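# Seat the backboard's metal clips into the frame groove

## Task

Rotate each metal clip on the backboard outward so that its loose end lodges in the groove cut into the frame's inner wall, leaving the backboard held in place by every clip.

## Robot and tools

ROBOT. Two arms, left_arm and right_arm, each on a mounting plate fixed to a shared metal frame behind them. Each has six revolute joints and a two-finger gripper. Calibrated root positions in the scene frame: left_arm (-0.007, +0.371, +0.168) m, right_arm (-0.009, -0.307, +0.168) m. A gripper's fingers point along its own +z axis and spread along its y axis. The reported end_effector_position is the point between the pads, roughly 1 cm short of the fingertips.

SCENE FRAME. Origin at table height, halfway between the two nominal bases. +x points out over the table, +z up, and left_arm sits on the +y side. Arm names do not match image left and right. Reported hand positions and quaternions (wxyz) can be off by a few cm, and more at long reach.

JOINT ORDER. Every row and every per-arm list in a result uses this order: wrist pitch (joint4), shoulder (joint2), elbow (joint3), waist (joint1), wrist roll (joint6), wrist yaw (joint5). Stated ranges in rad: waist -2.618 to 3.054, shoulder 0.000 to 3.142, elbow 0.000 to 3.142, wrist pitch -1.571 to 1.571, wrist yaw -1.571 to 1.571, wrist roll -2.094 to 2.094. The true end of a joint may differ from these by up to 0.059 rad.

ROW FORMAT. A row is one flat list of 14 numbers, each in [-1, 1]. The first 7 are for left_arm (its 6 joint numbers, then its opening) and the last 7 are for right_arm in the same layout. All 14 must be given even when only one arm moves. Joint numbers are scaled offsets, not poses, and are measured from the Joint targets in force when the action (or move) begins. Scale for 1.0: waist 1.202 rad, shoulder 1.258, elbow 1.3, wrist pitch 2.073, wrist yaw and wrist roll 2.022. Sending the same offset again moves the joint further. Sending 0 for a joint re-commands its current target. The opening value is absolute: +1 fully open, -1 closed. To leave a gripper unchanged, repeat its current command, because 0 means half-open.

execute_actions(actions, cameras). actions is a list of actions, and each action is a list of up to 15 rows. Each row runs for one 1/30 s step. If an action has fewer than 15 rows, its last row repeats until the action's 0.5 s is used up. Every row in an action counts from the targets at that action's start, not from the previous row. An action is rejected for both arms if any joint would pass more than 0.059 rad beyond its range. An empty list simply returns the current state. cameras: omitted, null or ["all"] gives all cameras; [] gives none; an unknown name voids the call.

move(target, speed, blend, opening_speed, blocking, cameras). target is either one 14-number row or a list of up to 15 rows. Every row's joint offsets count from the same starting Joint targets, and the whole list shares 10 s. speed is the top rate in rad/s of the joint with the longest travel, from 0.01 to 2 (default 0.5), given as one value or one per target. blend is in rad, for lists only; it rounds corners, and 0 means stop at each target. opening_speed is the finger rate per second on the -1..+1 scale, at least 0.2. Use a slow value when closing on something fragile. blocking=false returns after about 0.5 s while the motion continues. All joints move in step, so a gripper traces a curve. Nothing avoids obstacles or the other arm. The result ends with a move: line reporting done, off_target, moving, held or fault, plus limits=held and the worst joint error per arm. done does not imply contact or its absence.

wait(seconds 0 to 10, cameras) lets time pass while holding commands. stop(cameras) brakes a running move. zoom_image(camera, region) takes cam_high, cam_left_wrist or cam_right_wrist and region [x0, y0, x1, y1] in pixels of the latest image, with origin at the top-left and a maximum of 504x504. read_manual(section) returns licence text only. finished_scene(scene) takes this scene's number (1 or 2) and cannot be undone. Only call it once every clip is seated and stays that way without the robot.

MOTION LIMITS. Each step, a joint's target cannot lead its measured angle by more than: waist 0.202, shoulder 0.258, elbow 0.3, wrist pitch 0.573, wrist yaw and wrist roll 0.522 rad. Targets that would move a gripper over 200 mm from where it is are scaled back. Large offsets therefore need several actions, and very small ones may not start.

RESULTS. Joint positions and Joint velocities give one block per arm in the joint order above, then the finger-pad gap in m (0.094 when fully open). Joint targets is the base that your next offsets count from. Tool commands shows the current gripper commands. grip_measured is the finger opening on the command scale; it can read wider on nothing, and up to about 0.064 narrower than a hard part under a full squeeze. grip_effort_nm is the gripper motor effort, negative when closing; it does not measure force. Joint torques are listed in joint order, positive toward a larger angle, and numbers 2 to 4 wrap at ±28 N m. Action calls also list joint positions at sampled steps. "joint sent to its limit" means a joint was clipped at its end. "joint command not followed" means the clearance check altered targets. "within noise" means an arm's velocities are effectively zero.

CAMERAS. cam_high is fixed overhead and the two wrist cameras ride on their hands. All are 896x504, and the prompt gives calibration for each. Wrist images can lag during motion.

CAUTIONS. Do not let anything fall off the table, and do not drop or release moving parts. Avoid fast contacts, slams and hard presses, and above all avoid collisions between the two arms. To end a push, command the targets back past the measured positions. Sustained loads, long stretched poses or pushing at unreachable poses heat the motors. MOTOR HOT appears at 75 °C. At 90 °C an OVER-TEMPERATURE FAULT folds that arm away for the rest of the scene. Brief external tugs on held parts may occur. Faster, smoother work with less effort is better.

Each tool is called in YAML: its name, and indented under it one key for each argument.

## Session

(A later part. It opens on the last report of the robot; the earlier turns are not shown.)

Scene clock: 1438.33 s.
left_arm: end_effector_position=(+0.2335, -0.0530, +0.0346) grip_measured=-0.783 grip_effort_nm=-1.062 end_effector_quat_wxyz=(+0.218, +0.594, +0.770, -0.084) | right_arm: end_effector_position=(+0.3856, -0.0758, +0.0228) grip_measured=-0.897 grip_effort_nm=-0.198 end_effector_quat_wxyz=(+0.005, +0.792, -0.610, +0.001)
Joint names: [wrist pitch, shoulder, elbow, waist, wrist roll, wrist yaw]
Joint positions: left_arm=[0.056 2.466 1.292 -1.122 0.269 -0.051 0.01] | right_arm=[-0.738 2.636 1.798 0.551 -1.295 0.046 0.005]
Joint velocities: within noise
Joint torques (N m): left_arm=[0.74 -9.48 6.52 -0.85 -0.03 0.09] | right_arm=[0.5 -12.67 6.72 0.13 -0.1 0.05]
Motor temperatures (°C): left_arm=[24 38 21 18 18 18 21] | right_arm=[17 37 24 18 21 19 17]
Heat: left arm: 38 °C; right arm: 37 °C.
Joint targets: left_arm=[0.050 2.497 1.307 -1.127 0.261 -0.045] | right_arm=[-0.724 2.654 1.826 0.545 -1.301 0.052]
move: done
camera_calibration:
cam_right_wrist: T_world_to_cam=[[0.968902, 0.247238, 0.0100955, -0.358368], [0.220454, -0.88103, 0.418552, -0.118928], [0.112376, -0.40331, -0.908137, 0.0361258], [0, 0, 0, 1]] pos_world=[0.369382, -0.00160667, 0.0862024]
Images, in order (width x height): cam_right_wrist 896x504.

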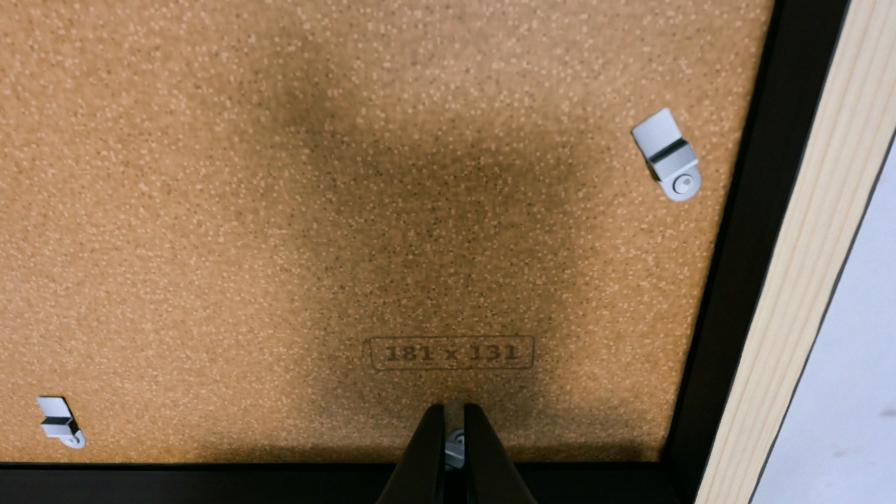

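move:
  target:
    - [0,0,0,0,0,0,-0.85,0,0,0,0,0,0,-0.7]
    - [0,0,0,0,0,0,-0.85,0,0,0,-0.0050,-0.0025,0,-0.7]
  speed: 0.05
  cameras: ["cam_right_wrist"]

move:
  target: [0,0,0,0,0,0,-0.85,0,0,0,0,0,0,-0.9]
  opening_speed: 0.3
  cameras: ["cam_right_wrist"]

zoom_image:
  camera: "cam_right_wrist"
  region: [400, 390, 500, 504]

Scene clock: 1454.30 s.
left_arm: end_effector_position=(+0.2335, -0.0530, +0.0346) grip_measured=-0.783 grip_effort_nm=-1.057 end_effector_quat_wxyz=(+0.218, +0.594, +0.770, -0.084) | right_arm: end_effector_position=(+0.3875, -0.0756, +0.0228) grip_measured=-0.702 grip_effort_nm=0.066 end_effector_quat_wxyz=(+0.002, +0.793, -0.609, +0.003)
Joint names: [wrist pitch, shoulder, elbow, waist, wrist roll, wrist yaw]
Joint positions: left_arm=[0.055 2.466 1.292 -1.122 0.269 -0.051 0.01] | right_arm=[-0.731 2.636 1.798 0.549 -1.299 0.046 0.014]
Joint velocities: within noise
Joint torques (N m): left_arm=[0.74 -9.63 6.54 -0.8 -0.09 0.06] | right_arm=[0.44 -12.66 6.72 -0.28 -0.11 0.03]
Motor temperatures (°C): left_arm=[24 38 21 18 18 18 21] | right_arm=[17 39 24 18 21 19 17]
Heat: left arm: 38 °C; right arm: 39 °C.
Joint targets: left_arm=[0.050 2.497 1.307 -1.127 0.261 -0.045] | right_arm=[-0.724 2.654 1.826 0.539 -1.306 0.052]
move: done
camera_calibration:
cam_right_wrist: T_world_to_cam=[[0.968229, 0.249514, 0.016598, -0.359906], [0.220134, -0.881945, 0.41679, -0.118989], [0.118634, -0.399894, -0.908851, 0.0338428], [0, 0, 0, 1]] pos_world=[0.37065, -0.00160651, 0.0863252]
Images, in order (width x height): cam_right_wrist 896x504.

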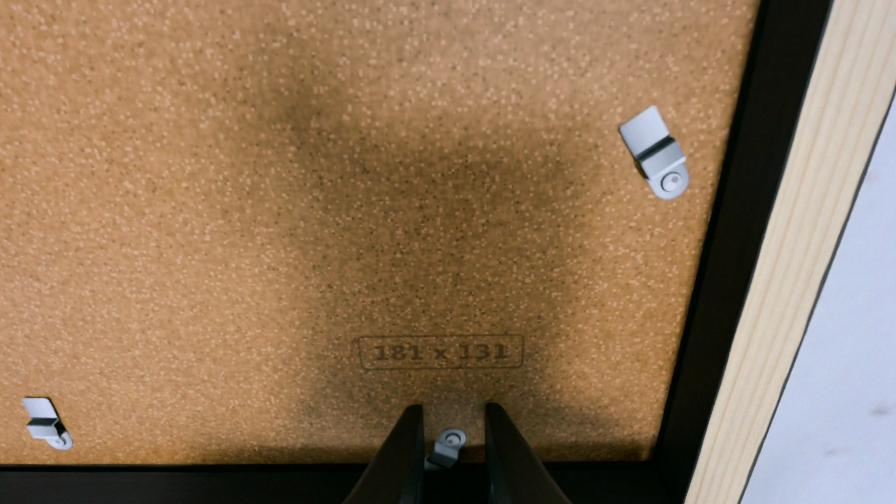

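Scene clock: 1455.17 s.
left_arm: end_effector_position=(+0.2335, -0.0530, +0.0346) grip_measured=-0.783 grip_effort_nm=-1.062 end_effector_quat_wxyz=(+0.218, +0.594, +0.770, -0.084) | right_arm: end_effector_position=(+0.3857, -0.0762, +0.0228) grip_measured=-0.897 grip_effort_nm=-0.193 end_effector_quat_wxyz=(+0.005, +0.793, -0.609, +0.000)
Joint names: [wrist pitch, shoulder, elbow, waist, wrist roll, wrist yaw]
Joint positions: left_arm=[0.055 2.466 1.292 -1.122 0.269 -0.051 0.01] | right_arm=[-0.739 2.636 1.798 0.549 -1.299 0.044 0.005]
Joint velocities: within noise
Joint torques (N m): left_arm=[0.77 -9.43 6.52 -0.83 -0.06 0.04] | right_arm=[0.52 -12.63 6.71 -0.34 -0.1 0.08]
Motor temperatures (°C): left_arm=[24 38 21 18 18 18 21] | right_arm=[17 39 24 18 21 19 17]
Heat: left arm: 38 °C; right arm: 39 °C.
Joint targets: left_arm=[0.050 2.497 1.307 -1.127 0.261 -0.045] | right_arm=[-0.724 2.654 1.826 0.539 -1.306 0.052]
move: done
camera_calibration:
cam_right_wrist: T_world_to_cam=[[0.968156, 0.250181, 0.00910854, -0.357832], [0.223723, -0.880951, 0.41698, -0.120474], [0.112345, -0.401664, -0.90887, 0.0360976], [0, 0, 0, 1]] pos_world=[0.369335, -0.00210981, 0.0863027]
Images, in order (width x height): cam_right_wrist 896x504.

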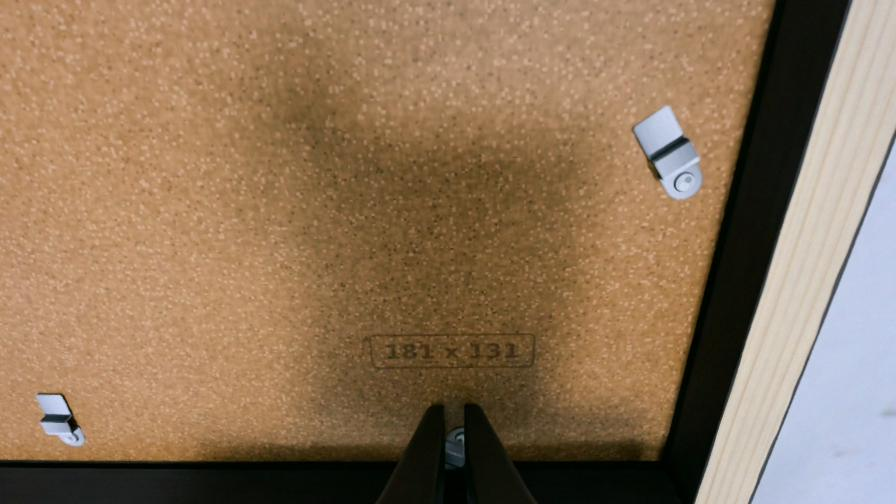

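Scaled by 4.421.

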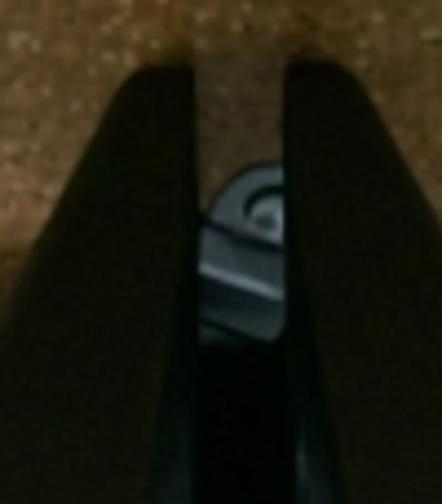

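move:
  target:
    - [0,0,0,0,0,0,-0.85,0,0,0,-0.0060,-0.0030,0,-0.88]
    - [0,0,0,0,0,0,-0.85,0,0,0,-0.0060,-0.0030,0,-0.94]
  speed: 0.05
  opening_speed: 0.3
  cameras: ["cam_right_wrist"]

zoom_image:
  camera: "cam_right_wrist"
  region: [400, 390, 500, 504]

move:
  target: [0,0,0,0,0,0,-0.85,0,0,0,0,0,0,-0.65]
  opening_speed: 1
  cameras: ["cam_right_wrist"]

zoom_image:
  camera: "cam_right_wrist"
  region: [400, 390, 500, 504]

Scene clock: 1467.00 s.
left_arm: end_effector_position=(+0.2335, -0.0530, +0.0346) grip_measured=-0.783 grip_effort_nm=-1.053 end_effector_quat_wxyz=(+0.218, +0.594, +0.770, -0.084) | right_arm: end_effector_position=(+0.3870, -0.0771, +0.0229) grip_measured=-0.936 grip_effort_nm=-0.266 end_effector_quat_wxyz=(+0.004, +0.794, -0.608, +0.001)
Joint names: [wrist pitch, shoulder, elbow, waist, wrist roll, wrist yaw]
Joint positions: left_arm=[0.055 2.466 1.292 -1.122 0.269 -0.051 0.01] | right_arm=[-0.737 2.636 1.799 0.546 -1.304 0.044 0.003]
Joint velocities: within noise
Joint torques (N m): left_arm=[0.73 -9.63 6.49 -0.8 -0.06 0.06] | right_arm=[0.5 -12.68 6.65 -0.76 -0.11 0.07]
Motor temperatures (°C): left_arm=[24 38 21 18 18 18 21] | right_arm=[17 39 24 18 21 19 17]
Heat: left arm: 38 °C; right arm: 39 °C.
Joint targets: left_arm=[0.050 2.497 1.307 -1.127 0.261 -0.045] | right_arm=[-0.724 2.654 1.825 0.532 -1.312 0.052]
move: done
camera_calibration:
cam_right_wrist: T_world_to_cam=[[0.967681, 0.25193, 0.0111641, -0.358578], [0.22456, -0.881006, 0.416415, -0.12189], [0.114743, -0.40045, -0.909106, 0.0348618], [0, 0, 0, 1]] pos_world=[0.370361, -0.00308856, 0.0864529]
Images, in order (width x height): cam_right_wrist 896x504.

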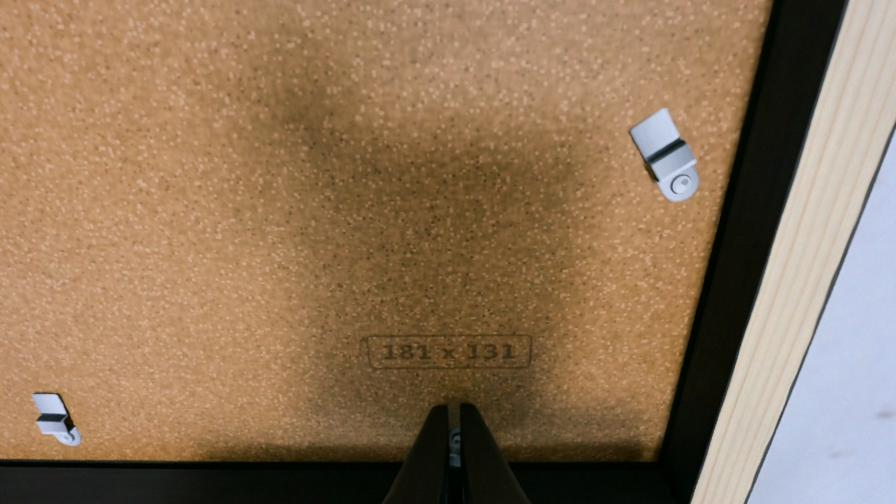

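Scaled by 4.421.

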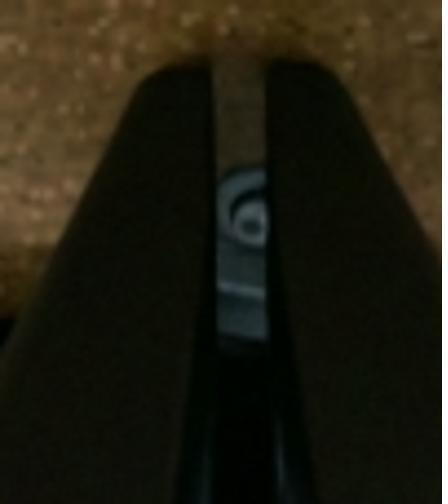

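Scene clock: 1467.53 s.
left_arm: end_effector_position=(+0.2334, -0.0530, +0.0346) grip_measured=-0.783 grip_effort_nm=-1.057 end_effector_quat_wxyz=(+0.218, +0.594, +0.770, -0.084) | right_arm: end_effector_position=(+0.3905, -0.0767, +0.0229) grip_measured=-0.652 grip_effort_nm=0.071 end_effector_quat_wxyz=(-0.002, +0.793, -0.609, +0.003)
Joint names: [wrist pitch, shoulder, elbow, waist, wrist roll, wrist yaw]
Joint positions: left_arm=[0.055 2.466 1.292 -1.122 0.269 -0.05 0.01] | right_arm=[-0.724 2.636 1.799 0.543 -1.305 0.044 0.016]
Joint velocities: within noise
Joint torques (N m): left_arm=[0.72 -9.46 6.31 -0.77 -0.08 0.06] | right_arm=[0.38 -12.71 6.65 -0.4 -0.11 0.08]
Motor temperatures (°C): left_arm=[24 38 21 18 18 18 21] | right_arm=[17 39 24 18 21 19 17]
Heat: left arm: 38 °C; right arm: 39 °C.
Joint targets: left_arm=[0.050 2.497 1.307 -1.127 0.261 -0.045] | right_arm=[-0.724 2.654 1.825 0.532 -1.312 0.052]
move: done
camera_calibration:
cam_right_wrist: T_world_to_cam=[[0.968191, 0.249104, 0.0235194, -0.362737], [0.217484, -0.884303, 0.413169, -0.119709], [0.123721, -0.394912, -0.910351, 0.0315184], [0, 0, 0, 1]] pos_world=[0.373334, -0.0030526, 0.0866841]
Images, in order (width x height): cam_right_wrist 896x504.

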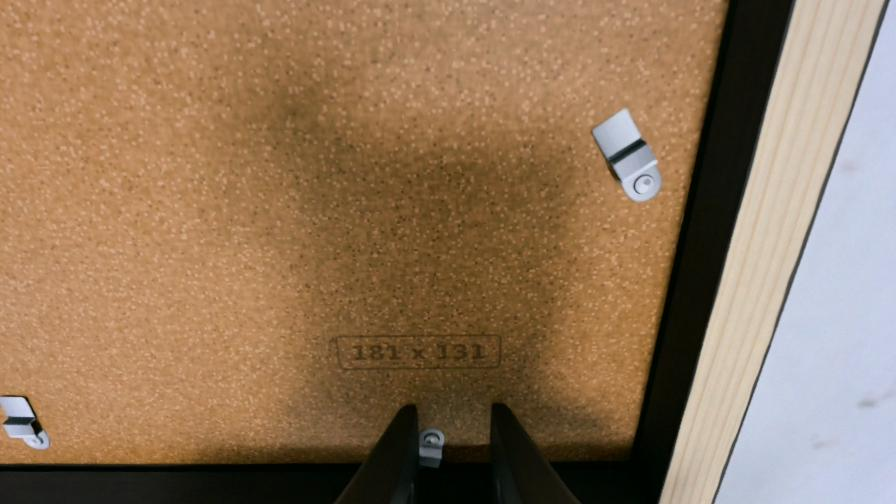

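Scaled by 4.421.

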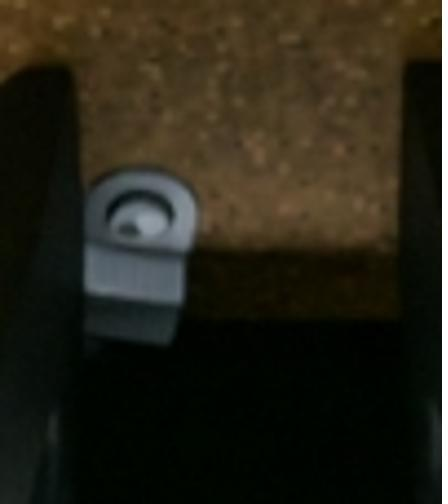

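move:
  target: [0,0,0,0,0,0,-0.85,0,0,0,0,0,0,-0.95]
  opening_speed: 0.4
  cameras: ["cam_right_wrist"]

zoom_image:
  camera: "cam_right_wrist"
  region: [400, 390, 500, 504]

move:
  target: [0,0,0,0,0,0,-0.85,0,0,0,0,0,0,-0.65]
  opening_speed: 1
  cameras: ["cam_right_wrist"]

zoom_image:
  camera: "cam_right_wrist"
  region: [400, 390, 500, 504]

Scene clock: 1481.60 s.
left_arm: end_effector_position=(+0.2335, -0.0532, +0.0347) grip_measured=-0.783 grip_effort_nm=-1.057 end_effector_quat_wxyz=(+0.218, +0.594, +0.770, -0.084) | right_arm: end_effector_position=(+0.3867, -0.0784, +0.0229) grip_measured=-0.945 grip_effort_nm=-0.320 end_effector_quat_wxyz=(+0.005, +0.793, -0.609, -0.001)
Joint names: [wrist pitch, shoulder, elbow, waist, wrist roll, wrist yaw]
Joint positions: left_arm=[0.056 2.466 1.292 -1.122 0.269 -0.05 0.01] | right_arm=[-0.741 2.636 1.799 0.543 -1.305 0.042 0.003]
Joint velocities: within noise
Joint torques (N m): left_arm=[0.73 -9.63 6.5 -0.75 -0.03 0.07] | right_arm=[0.52 -12.66 6.65 -0.4 -0.11 0.1]
Motor temperatures (°C): left_arm=[24 38 21 18 18 18 21] | right_arm=[17 40 24 18 21 19 17]
Heat: left arm: 38 °C; right arm: 40 °C.
Joint targets: left_arm=[0.050 2.497 1.307 -1.127 0.261 -0.045] | right_arm=[-0.724 2.654 1.825 0.532 -1.312 0.052]
move: done
camera_calibration:
cam_right_wrist: T_world_to_cam=[[0.968262, 0.249846, 0.00675614, -0.358199], [0.224556, -0.881486, 0.415399, -0.122989], [0.109741, -0.400698, -0.909614, 0.0362451], [0, 0, 0, 1]] pos_world=[0.370471, -0.00439517, 0.0864787]
Images, in order (width x height): cam_right_wrist 896x504.

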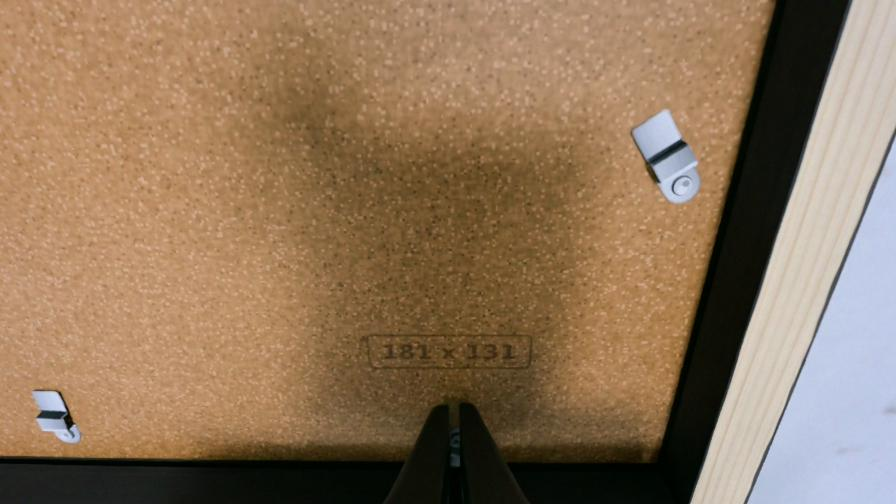

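Scaled by 4.421.

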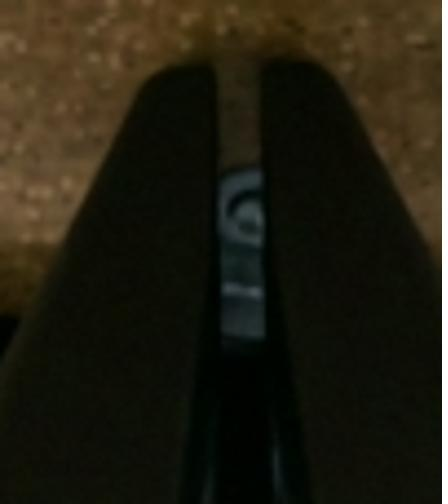

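Scene clock: 1482.13 s.
left_arm: end_effector_position=(+0.2335, -0.0531, +0.0347) grip_measured=-0.783 grip_effort_nm=-1.057 end_effector_quat_wxyz=(+0.218, +0.594, +0.770, -0.084) | right_arm: end_effector_position=(+0.3893, -0.0771, +0.0228) grip_measured=-0.652 grip_effort_nm=0.066 end_effector_quat_wxyz=(+0.000, +0.793, -0.609, +0.001)
Joint names: [wrist pitch, shoulder, elbow, waist, wrist roll, wrist yaw]
Joint positions: left_arm=[0.056 2.466 1.292 -1.122 0.269 -0.05 0.01] | right_arm=[-0.729 2.636 1.799 0.543 -1.305 0.042 0.016]
Joint velocities: within noise
Joint torques (N m): left_arm=[0.68 -9.52 6.52 -0.9 -0.04 0.05] | right_arm=[0.43 -12.7 6.63 -0.39 -0.11 0.09]
Motor temperatures (°C): left_arm=[24 38 21 18 18 18 21] | right_arm=[17 40 24 18 21 19 17]
Heat: left arm: 38 °C; right arm: 40 °C.
Joint targets: left_arm=[0.050 2.497 1.307 -1.127 0.261 -0.045] | right_arm=[-0.724 2.654 1.825 0.532 -1.313 0.052]
move: done
camera_calibration:
cam_right_wrist: T_world_to_cam=[[0.968253, 0.249316, 0.0181162, -0.36137], [0.219916, -0.884043, 0.412437, -0.120727], [0.118843, -0.395359, -0.910806, 0.0333631], [0, 0, 0, 1]] pos_world=[0.372482, -0.00344196, 0.086726]
Images, in order (width x height): cam_right_wrist 896x504.

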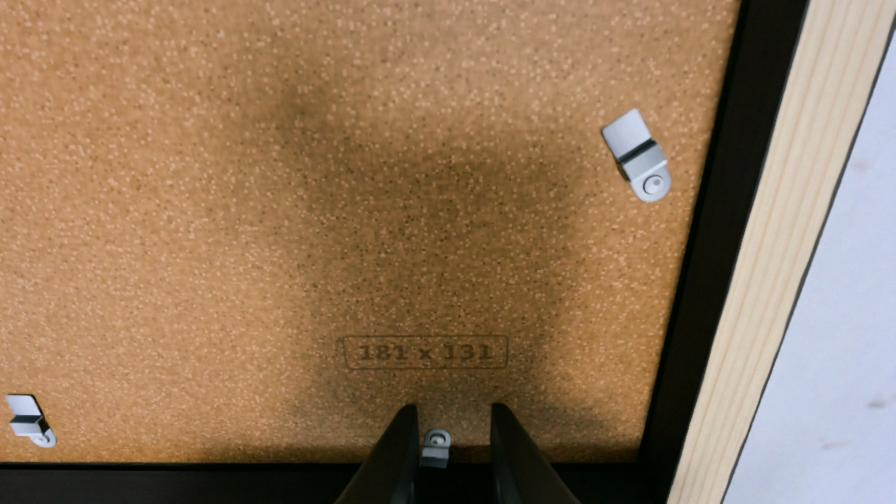

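Scaled by 4.421.

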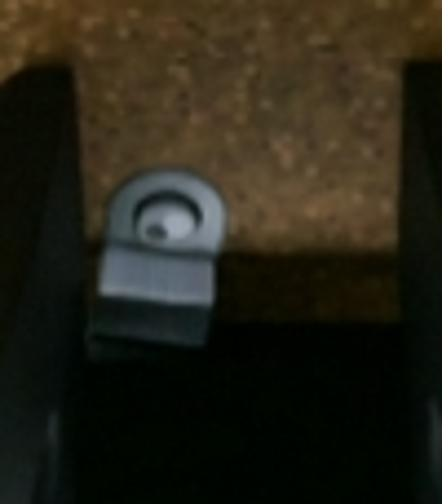

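move:
  target: [0,0,0,0,0,0,-0.85,0.0008,0.0012,0,0.0060,-0.0600,0,-0.65]
  speed: 0.2
  cameras: []

move:
  target: [0,0,0,0,0,0,-0.85,0,0,0,0,0,0,-0.95]
  opening_speed: 0.4
  cameras: ["cam_right_wrist"]

zoom_image:
  camera: "cam_right_wrist"
  region: [400, 390, 500, 504]

move:
  target: [0,0,0,0,0,0,-0.85,0,0,0,0,0,0,-0.65]
  opening_speed: 1
  cameras: ["cam_right_wrist"]

zoom_image:
  camera: "cam_right_wrist"
  region: [400, 390, 500, 504]

Scene clock: 1497.97 s.
left_arm: end_effector_position=(+0.2335, -0.0531, +0.0347) grip_measured=-0.783 grip_effort_nm=-1.057 end_effector_quat_wxyz=(+0.218, +0.594, +0.770, -0.084) | right_arm: end_effector_position=(+0.3893, -0.0771, +0.0228) grip_measured=-0.652 grip_effort_nm=0.061 end_effector_quat_wxyz=(+0.000, +0.828, -0.561, +0.001)
Joint names: [wrist pitch, shoulder, elbow, waist, wrist roll, wrist yaw]
Joint positions: left_arm=[0.056 2.466 1.292 -1.122 0.269 -0.05 0.01] | right_arm=[-0.729 2.636 1.799 0.543 -1.424 0.042 0.016]
Joint velocities: within noise
Joint torques (N m): left_arm=[0.75 -9.58 6.61 -0.81 -0.05 0.04] | right_arm=[0.45 -12.52 6.65 0.27 -0.12 0.09]
Motor temperatures (°C): left_arm=[24 38 21 18 18 18 21] | right_arm=[17 40 24 18 21 19 17]
Heat: left arm: 38 °C; right arm: 40 °C.
Joint targets: left_arm=[0.050 2.497 1.307 -1.127 0.261 -0.045] | right_arm=[-0.722 2.656 1.825 0.539 -1.434 0.052]
move: done
No camera images: "cameras" was empty.

Scene clock: 1498.93 s.
left_arm: end_effector_position=(+0.2338, -0.0535, +0.0349) grip_measured=-0.783 grip_effort_nm=-1.057 end_effector_quat_wxyz=(+0.219, +0.594, +0.770, -0.084) | right_arm: end_effector_position=(+0.3866, -0.0786, +0.0229) grip_measured=-0.945 grip_effort_nm=-0.310 end_effector_quat_wxyz=(+0.005, +0.828, -0.561, -0.002)
Joint names: [wrist pitch, shoulder, elbow, waist, wrist roll, wrist yaw]
Joint positions: left_arm=[0.058 2.466 1.292 -1.122 0.269 -0.051 0.01] | right_arm=[-0.742 2.636 1.799 0.543 -1.425 0.042 0.003]
Joint velocities: within noise
Joint torques (N m): left_arm=[0.7 -9.48 6.52 -0.72 -0.09 0.05] | right_arm=[0.54 -12.52 6.65 0.31 -0.11 0.1]
Motor temperatures (°C): left_arm=[24 38 21 18 18 18 21] | right_arm=[17 40 24 18 21 19 17]
Heat: left arm: 38 °C; right arm: 40 °C.
Joint targets: left_arm=[0.050 2.497 1.307 -1.127 0.261 -0.046] | right_arm=[-0.722 2.656 1.825 0.539 -1.434 0.052]
move: done
camera_calibration:
cam_right_wrist: T_world_to_cam=[[0.931469, 0.363779, 0.00550914, -0.334848], [0.328937, -0.848532, 0.414479, -0.160928], [0.155453, -0.384262, -0.910042, 0.0197807], [0, 0, 0, 1]] pos_world=[0.361761, -0.00714058, 0.0865471]
Images, in order (width x height): cam_right_wrist 896x504.

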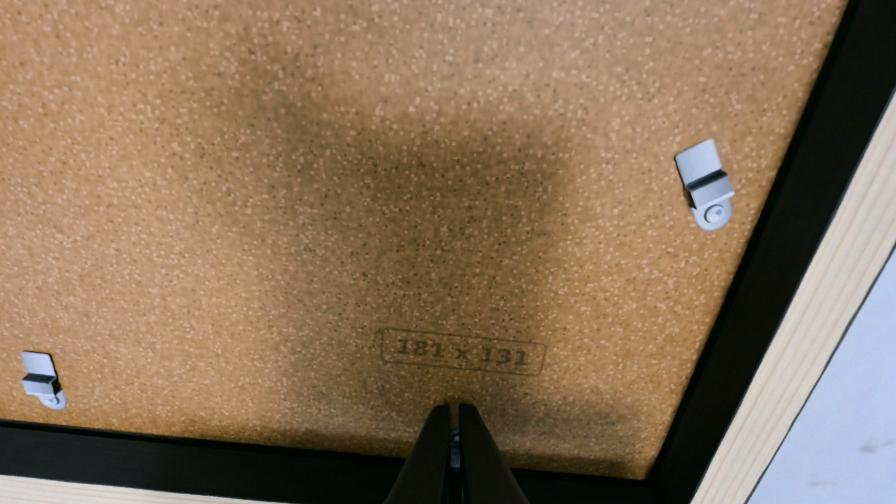

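Scaled by 4.421.

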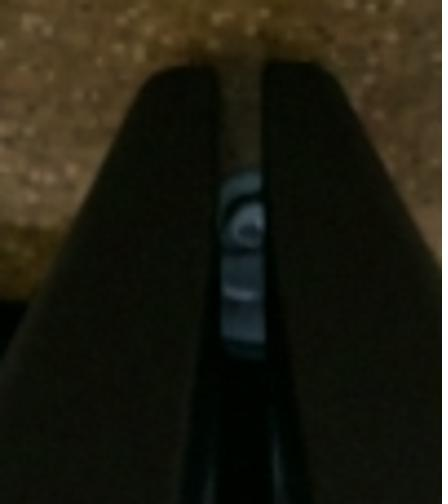

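Scene clock: 1499.47 s.
left_arm: end_effector_position=(+0.2337, -0.0535, +0.0349) grip_measured=-0.783 grip_effort_nm=-1.057 end_effector_quat_wxyz=(+0.219, +0.594, +0.770, -0.084) | right_arm: end_effector_position=(+0.3900, -0.0767, +0.0228) grip_measured=-0.652 grip_effort_nm=0.061 end_effector_quat_wxyz=(-0.002, +0.828, -0.561, +0.002)
Joint names: [wrist pitch, shoulder, elbow, waist, wrist roll, wrist yaw]
Joint positions: left_arm=[0.058 2.466 1.292 -1.122 0.269 -0.05 0.01] | right_arm=[-0.726 2.636 1.799 0.543 -1.426 0.042 0.016]
Joint velocities: within noise
Joint torques (N m): left_arm=[0.75 -9.58 6.54 -0.66 -0.06 0.05] | right_arm=[0.41 -12.53 6.65 0.27 -0.11 0.09]
Motor temperatures (°C): left_arm=[24 38 21 18 18 18 21] | right_arm=[17 40 24 18 21 19 17]
Heat: left arm: 38 °C; right arm: 40 °C.
Joint targets: left_arm=[0.050 2.497 1.307 -1.127 0.261 -0.046] | right_arm=[-0.722 2.656 1.825 0.539 -1.434 0.052]
move: done
camera_calibration:
cam_right_wrist: T_world_to_cam=[[0.931238, 0.363788, 0.0213269, -0.339053], [0.323321, -0.851814, 0.412161, -0.158366], [0.168106, -0.376925, -0.910861, 0.0156465], [0, 0, 0, 1]] pos_world=[0.364312, -0.00565789, 0.0867552]
Images, in order (width x height): cam_right_wrist 896x504.

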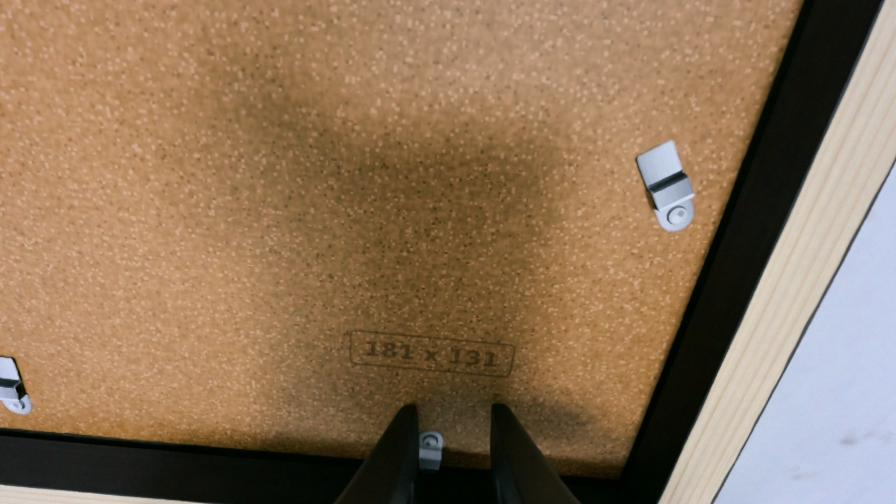

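Scaled by 4.421.

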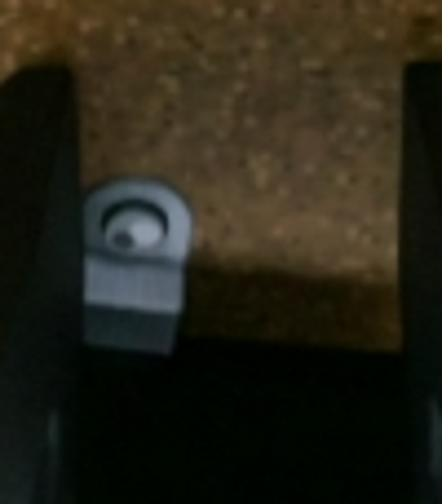

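move:
  target:
    - [0,0,0,0,0,0,-0.85,-0.0290,-0.0715,0,0,0,0,-0.65]
    - [0,0,0,0,0,0,-0.85,-0.0900,0.0100,0.1600,0.0700,0.9,0,-1]
  speed: [0.3,1.0]
  cameras: ["cam_high"]

Scene clock: 1549.43 s.
left_arm: end_effector_position=(+0.2334, -0.0531, +0.0346) grip_measured=-0.783 grip_effort_nm=-1.057 end_effector_quat_wxyz=(+0.218, +0.594, +0.770, -0.084) | right_arm: end_effector_position=(+0.3979, -0.0342, +0.0630) grip_measured=-0.993 grip_effort_nm=-0.393 end_effector_quat_wxyz=(+0.012, -0.109, +0.994, +0.002)
Joint names: [wrist pitch, shoulder, elbow, waist, wrist roll, wrist yaw]
Joint positions: left_arm=[0.056 2.466 1.292 -1.122 0.269 -0.05 0.01] | right_arm=[-0.9 2.65 2.004 0.615 0.379 0.047 0]
Joint velocities: within noise
Joint torques (N m): left_arm=[0.72 -9.5 6.63 -0.7 -0.06 0.07] | right_arm=[0.32 -13.33 7.38 1.46 0.03 0.04]
Motor temperatures (°C): left_arm=[24 38 21 18 18 18 21] | right_arm=[17 40 24 18 21 19 17]
Heat: left arm: 38 °C; right arm: 40 °C.
Joint targets: left_arm=[0.050 2.497 1.307 -1.127 0.261 -0.046] | right_arm=[-0.909 2.668 2.034 0.623 0.386 0.052]
move: done
Images, in order (width x height): cam_high 896x504.

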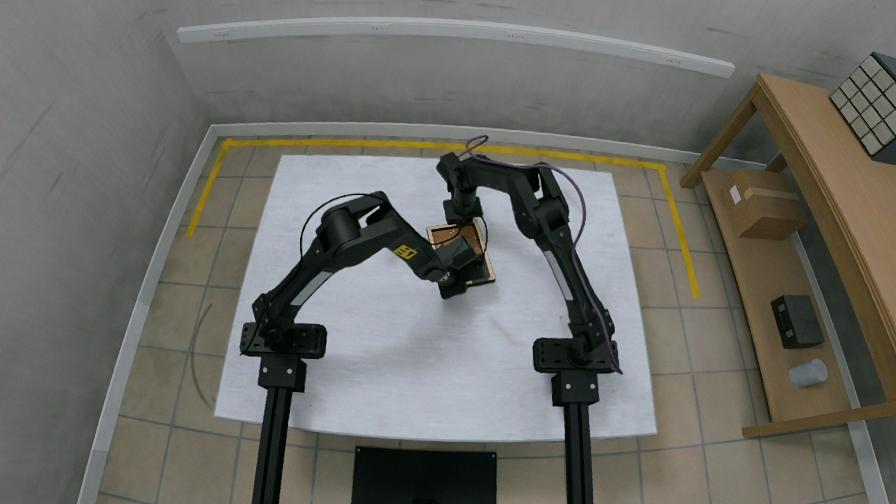

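move:
  target: [0,0,0,0,0,0,-0.85,-0.0367,0.0739,0.1085,0.0399,0.7794,0,-1]
  speed: 1.0
  cameras: ["cam_left_wrist","cam_right_wrist"]

Scene clock: 1554.67 s.
left_arm: end_effector_position=(+0.2334, -0.0531, +0.0346) grip_measured=-0.783 grip_effort_nm=-1.048 end_effector_quat_wxyz=(+0.218, +0.594, +0.770, -0.084) | right_arm: end_effector_position=(+0.3929, -0.0085, +0.0536) grip_measured=-0.993 grip_effort_nm=-0.403 end_effector_quat_wxyz=(+0.005, +0.609, +0.793, +0.002)
Joint names: [wrist pitch, shoulder, elbow, waist, wrist roll, wrist yaw]
Joint positions: left_arm=[0.056 2.466 1.292 -1.122 0.269 -0.05 0.01] | right_arm=[-0.968 2.742 2.145 0.662 1.954 0.047 0]
Joint velocities: within noise
Joint torques (N m): left_arm=[0.7 -9.69 6.48 -0.77 -0.07 0.05] | right_arm=[0.2 -13.7 7.42 1.54 0.05 0.03]
Motor temperatures (°C): left_arm=[24 38 21 18 18 18 21] | right_arm=[17 39 25 18 21 19 17]
Heat: left arm: 38 °C; right arm: 39 °C.
Joint targets: left_arm=[0.050 2.497 1.307 -1.127 0.261 -0.046] | right_arm=[-0.985 2.761 2.175 0.671 1.962 0.052]
move: done
camera_calibration:
cam_left_wrist: T_world_to_cam=[[-0.948286, -0.273293, -0.161443, 0.217584], [-0.273377, 0.961652, -0.0221375, 0.154404], [0.161303, 0.0231422, -0.986634, 0.0819163], [0, 0, 0, 1]] pos_world=[0.235329, -0.0909148, 0.119367]
cam_right_wrist: T_world_to_cam=[[-0.968126, -0.250383, 0.00638115, 0.374678], [-0.226144, 0.884789, 0.407439, 0.116996], [-0.107662, 0.393009, -0.91321, 0.183851], [0, 0, 0, 1]] pos_world=[0.408988, -0.0819588, 0.117835]
Images, in order (width x height): cam_left_wrist 896x504, cam_right_wrist 896x504.

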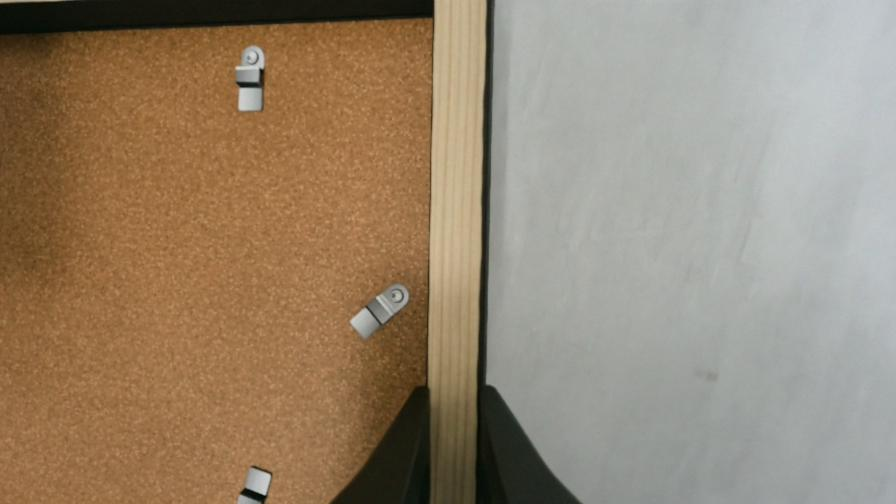

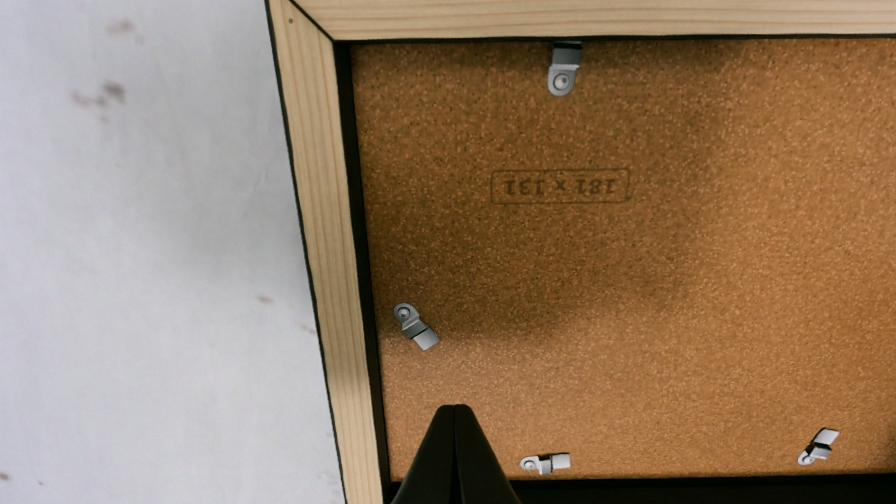

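move:
  target: [0,0,0,0,0,0,-0.85,0,0,0,0,0,0,-1]
  cameras: ["cam_right_wrist"]

Scene clock: 1592.33 s.
left_arm: end_effector_position=(+0.2334, -0.0531, +0.0346) grip_measured=-0.783 grip_effort_nm=-1.053 end_effector_quat_wxyz=(+0.218, +0.594, +0.770, -0.084) | right_arm: end_effector_position=(+0.3929, -0.0085, +0.0536) grip_measured=-0.993 grip_effort_nm=-0.398 end_effector_quat_wxyz=(+0.005, +0.609, +0.793, +0.002)
Joint names: [wrist pitch, shoulder, elbow, waist, wrist roll, wrist yaw]
Joint positions: left_arm=[0.056 2.466 1.292 -1.122 0.269 -0.05 0.01] | right_arm=[-0.969 2.742 2.146 0.662 1.955 0.047 0]
Joint velocities: within noise
Joint torques (N m): left_arm=[0.73 -9.61 6.43 -0.88 -0.04 0.06] | right_arm=[0.21 -13.71 7.38 1.5 0.04 0.04]
Motor temperatures (°C): left_arm=[24 38 21 18 18 18 21] | right_arm=[17 41 25 18 21 19 17]
Heat: left arm: 38 °C; right arm: 41 °C.
Joint targets: left_arm=[0.050 2.497 1.307 -1.127 0.261 -0.046] | right_arm=[-0.985 2.761 2.175 0.671 1.962 0.052]
move: done
camera_calibration:
cam_right_wrist: T_world_to_cam=[[-0.968317, -0.249644, 0.00637795, 0.374792], [-0.22547, 0.884958, 0.407446, 0.116687], [-0.107361, 0.393099, -0.913207, 0.183812], [0, 0, 0, 1]] pos_world=[0.40896, -0.0819543, 0.117924]
Images, in order (width x height): cam_right_wrist 896x504.

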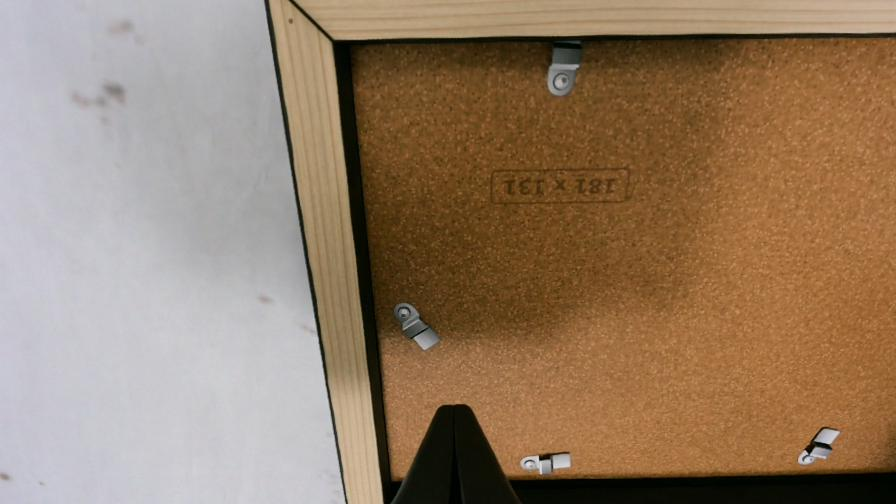

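move:
  target: [0,0,0,0,0,0,-0.85,0.0183,-0.0564,-0.0585,0.0033,0.002,0,-1]
  cameras: ["cam_right_wrist"]

zoom_image:
  camera: "cam_right_wrist"
  region: [300, 220, 860, 500]

Scene clock: 1611.47 s.
left_arm: end_effector_position=(+0.2334, -0.0531, +0.0346) grip_measured=-0.783 grip_effort_nm=-1.062 end_effector_quat_wxyz=(+0.218, +0.594, +0.770, -0.084) | right_arm: end_effector_position=(+0.3875, -0.0123, +0.0474) grip_measured=-0.993 grip_effort_nm=-0.403 end_effector_quat_wxyz=(+0.003, +0.610, +0.792, -0.004)
Joint names: [wrist pitch, shoulder, elbow, waist, wrist roll, wrist yaw]
Joint positions: left_arm=[0.056 2.466 1.292 -1.122 0.269 -0.05 0.01] | right_arm=[-0.95 2.737 2.109 0.662 1.959 0.047 0]
Joint velocities: within noise
Joint torques (N m): left_arm=[0.72 -9.43 6.52 -0.84 -0.05 0.06] | right_arm=[0.39 -19.86 4.49 1.92 0.04 0.03]
Motor temperatures (°C): left_arm=[24 38 21 18 18 18 21] | right_arm=[17 42 25 18 21 19 17]
Heat: left arm: 38 °C; right arm: 42 °C.
Joint targets: left_arm=[0.050 2.497 1.307 -1.127 0.261 -0.046] | right_arm=[-0.947 2.690 2.099 0.675 1.966 0.052]
move: off_target (right_arm); right_arm: the shoulder is farthest, 0.047 rad from its target
camera_calibration:
cam_right_wrist: T_world_to_cam=[[-0.968913, -0.246724, 0.0183185, 0.368313], [-0.218697, 0.888757, 0.402844, 0.118992], [-0.115672, 0.386314, -0.915085, 0.182249], [0, 0, 0, 1]] pos_world=[0.403968, -0.0852882, 0.112091]
Images, in order (width x height): cam_right_wrist 896x504.

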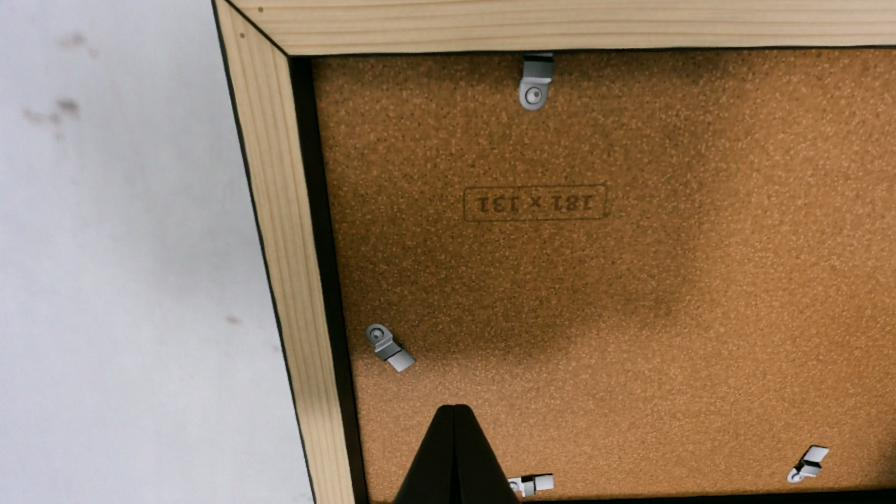

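Region (300, 220, 860, 500) is 560x280 pixels. A region can be at most 504 by 504 pixels.

move:
  target:
    - [0,0,0,0,0,0,-0.85,-0.0135,0.0628,0.0523,0.005,0.003,0,-1]
    - [0,0,0,0,0,0,-0.85,0.0188,0.1002,0.0523,0.005,0.003,0,-1]
  speed: 0.2
  cameras: ["cam_right_wrist"]

zoom_image:
  camera: "cam_right_wrist"
  region: [240, 220, 740, 500]

Scene clock: 1628.20 s.
left_arm: end_effector_position=(+0.2334, -0.0531, +0.0346) grip_measured=-0.783 grip_effort_nm=-1.053 end_effector_quat_wxyz=(+0.218, +0.594, +0.770, -0.084) | right_arm: end_effector_position=(+0.3878, -0.0049, +0.0240) grip_measured=-0.993 grip_effort_nm=-0.403 end_effector_quat_wxyz=(+0.004, +0.609, +0.793, -0.001)
Joint names: [wrist pitch, shoulder, elbow, waist, wrist roll, wrist yaw]
Joint positions: left_arm=[0.056 2.466 1.292 -1.122 0.269 -0.05 0.01] | right_arm=[-0.911 2.803 2.142 0.672 1.965 0.047 0]
Joint velocities: within noise
Joint torques (N m): left_arm=[0.72 -9.65 6.49 -0.87 -0.06 0.04] | right_arm=[0.41 -14.27 6.93 1.52 0.03 0.04]
Motor temperatures (°C): left_arm=[24 38 21 18 18 18 21] | right_arm=[17 46 24 18 21 19 17]
Heat: left arm: 38 °C; right arm: 46 °C.
Joint targets: left_arm=[0.050 2.497 1.307 -1.127 0.261 -0.046] | right_arm=[-0.908 2.816 2.166 0.681 1.972 0.052]
move: done
camera_calibration:
cam_right_wrist: T_world_to_cam=[[-0.968298, -0.249497, 0.0122917, 0.370749], [-0.223291, 0.886552, 0.405175, 0.123676], [-0.111987, 0.389585, -0.914157, 0.156548], [0, 0, 0, 1]] pos_world=[0.404142, -0.0781332, 0.0884419]
Images, in order (width x height): cam_right_wrist 896x504.

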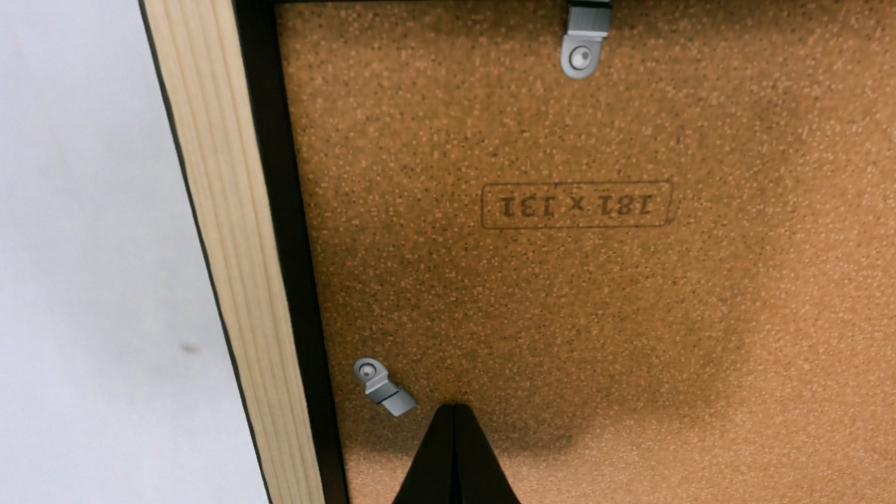

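Scaled by 1.008.

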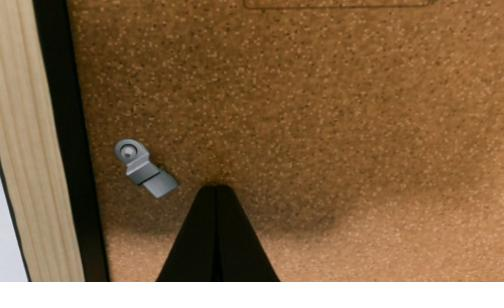

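move:
  target: [0,0,0,0,0,0,-0.85,-0.0333,0.0477,0.0869,-0.0158,-0.0079,0,-1]
  speed: 0.1
  cameras: ["cam_right_wrist"]

zoom_image:
  camera: "cam_right_wrist"
  region: [240, 220, 740, 500]

Scene clock: 1641.80 s.
left_arm: end_effector_position=(+0.2334, -0.0531, +0.0346) grip_measured=-0.783 grip_effort_nm=-1.053 end_effector_quat_wxyz=(+0.218, +0.594, +0.770, -0.084) | right_arm: end_effector_position=(+0.3975, +0.0026, +0.0241) grip_measured=-0.993 grip_effort_nm=-0.393 end_effector_quat_wxyz=(+0.005, +0.608, +0.794, +0.004)
Joint names: [wrist pitch, shoulder, elbow, waist, wrist roll, wrist yaw]
Joint positions: left_arm=[0.056 2.466 1.292 -1.122 0.269 -0.05 0.01] | right_arm=[-0.958 2.855 2.251 0.672 1.962 0.047 0]
Joint velocities: within noise
Joint torques (N m): left_arm=[0.75 -9.58 6.49 -0.84 -0.06 0.01] | right_arm=[0.2 -13.87 7.32 -0.21 -0.09 0.03]
Motor temperatures (°C): left_arm=[24 38 21 18 18 18 21] | right_arm=[17 43 25 18 21 19 17]
Heat: left arm: 38 °C; right arm: 43 °C.
Joint targets: left_arm=[0.050 2.497 1.307 -1.127 0.261 -0.046] | right_arm=[-0.977 2.876 2.279 0.662 1.956 0.052]
move: done
camera_calibration:
cam_right_wrist: T_world_to_cam=[[-0.967697, -0.2521, 0.00283231, 0.382041], [-0.228947, 0.883415, 0.408853, 0.121332], [-0.105574, 0.394997, -0.912596, 0.152266], [0, 0, 0, 1]] pos_world=[0.413554, -0.0710181, 0.0882686]
Images, in order (width x height): cam_right_wrist 896x504.

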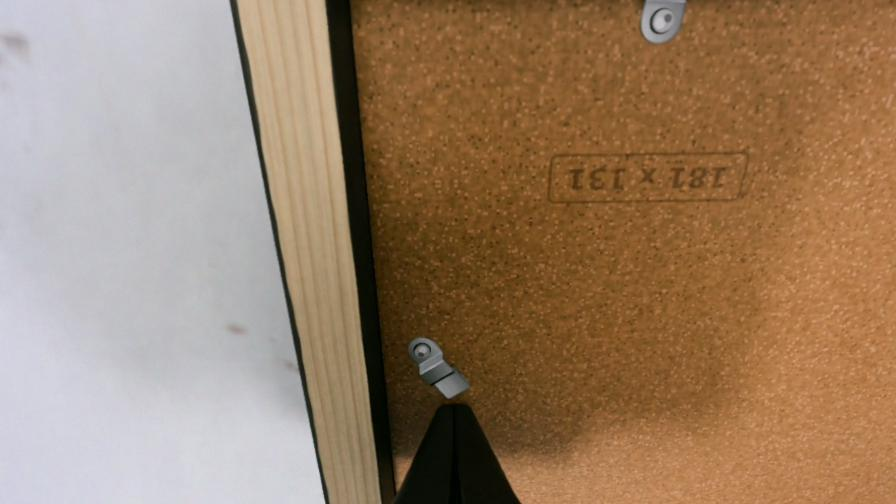

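Scaled by 1.008.

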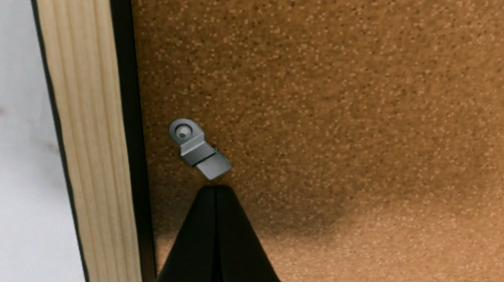

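move:
  target:
    - [0,0,0,0,0,0,-0.85,0.0,-0.02,0,0,0,0,-1]
    - [0,0,0,0,0,0,-0.85,0.0415,-0.1188,-0.1415,0.0175,0.006,0,-1]
  speed: 0.2
  cameras: ["cam_right_wrist"]

Scene clock: 1664.13 s.
left_arm: end_effector_position=(+0.2334, -0.0531, +0.0346) grip_measured=-0.783 grip_effort_nm=-1.053 end_effector_quat_wxyz=(+0.218, +0.594, +0.770, -0.084) | right_arm: end_effector_position=(+0.3883, -0.0049, +0.0309) grip_measured=-0.993 grip_effort_nm=-0.398 end_effector_quat_wxyz=(+0.006, +0.609, +0.793, +0.006)
Joint names: [wrist pitch, shoulder, elbow, waist, wrist roll, wrist yaw]
Joint positions: left_arm=[0.056 2.466 1.292 -1.122 0.269 -0.05 0.01] | right_arm=[-0.895 2.772 2.109 0.672 1.963 0.047 0]
Joint velocities: within noise
Joint torques (N m): left_arm=[0.73 -9.61 6.58 -0.75 -0.09 0.05] | right_arm=[0.43 -19.84 4.22 1.76 0.02 0.03]
Motor temperatures (°C): left_arm=[24 38 21 18 18 18 21] | right_arm=[17 41 25 18 21 19 17]
Heat: left arm: 38 °C; right arm: 41 °C.
Joint targets: left_arm=[0.050 2.497 1.307 -1.127 0.261 -0.046] | right_arm=[-0.891 2.727 2.096 0.683 1.968 0.052]
move: off_target (right_arm); right_arm: the shoulder is farthest, 0.046 rad from its target
camera_calibration:
cam_right_wrist: T_world_to_cam=[[-0.96793, -0.251217, -0.000679257, 0.371413], [-0.229376, 0.88267, 0.41022, 0.123125], [-0.102455, 0.39722, -0.911986, 0.159217], [0, 0, 0, 1]] pos_world=[0.404056, -0.0786179, 0.0949473]
Images, in order (width x height): cam_right_wrist 896x504.

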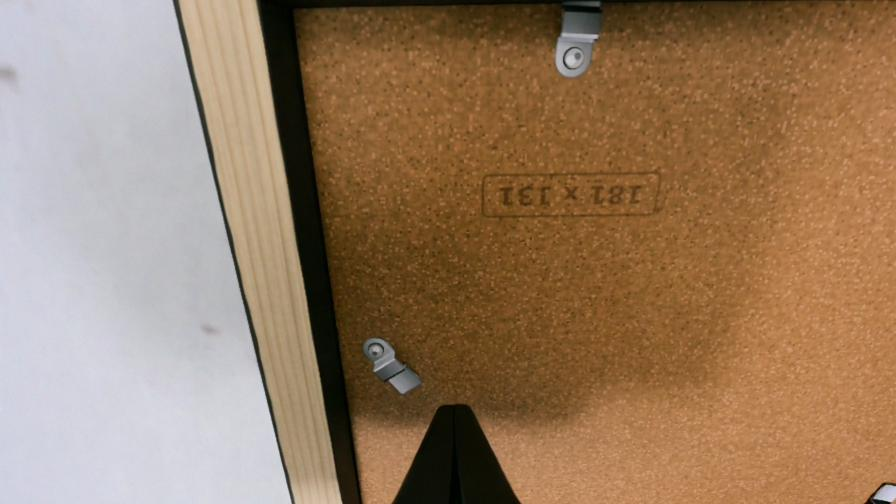

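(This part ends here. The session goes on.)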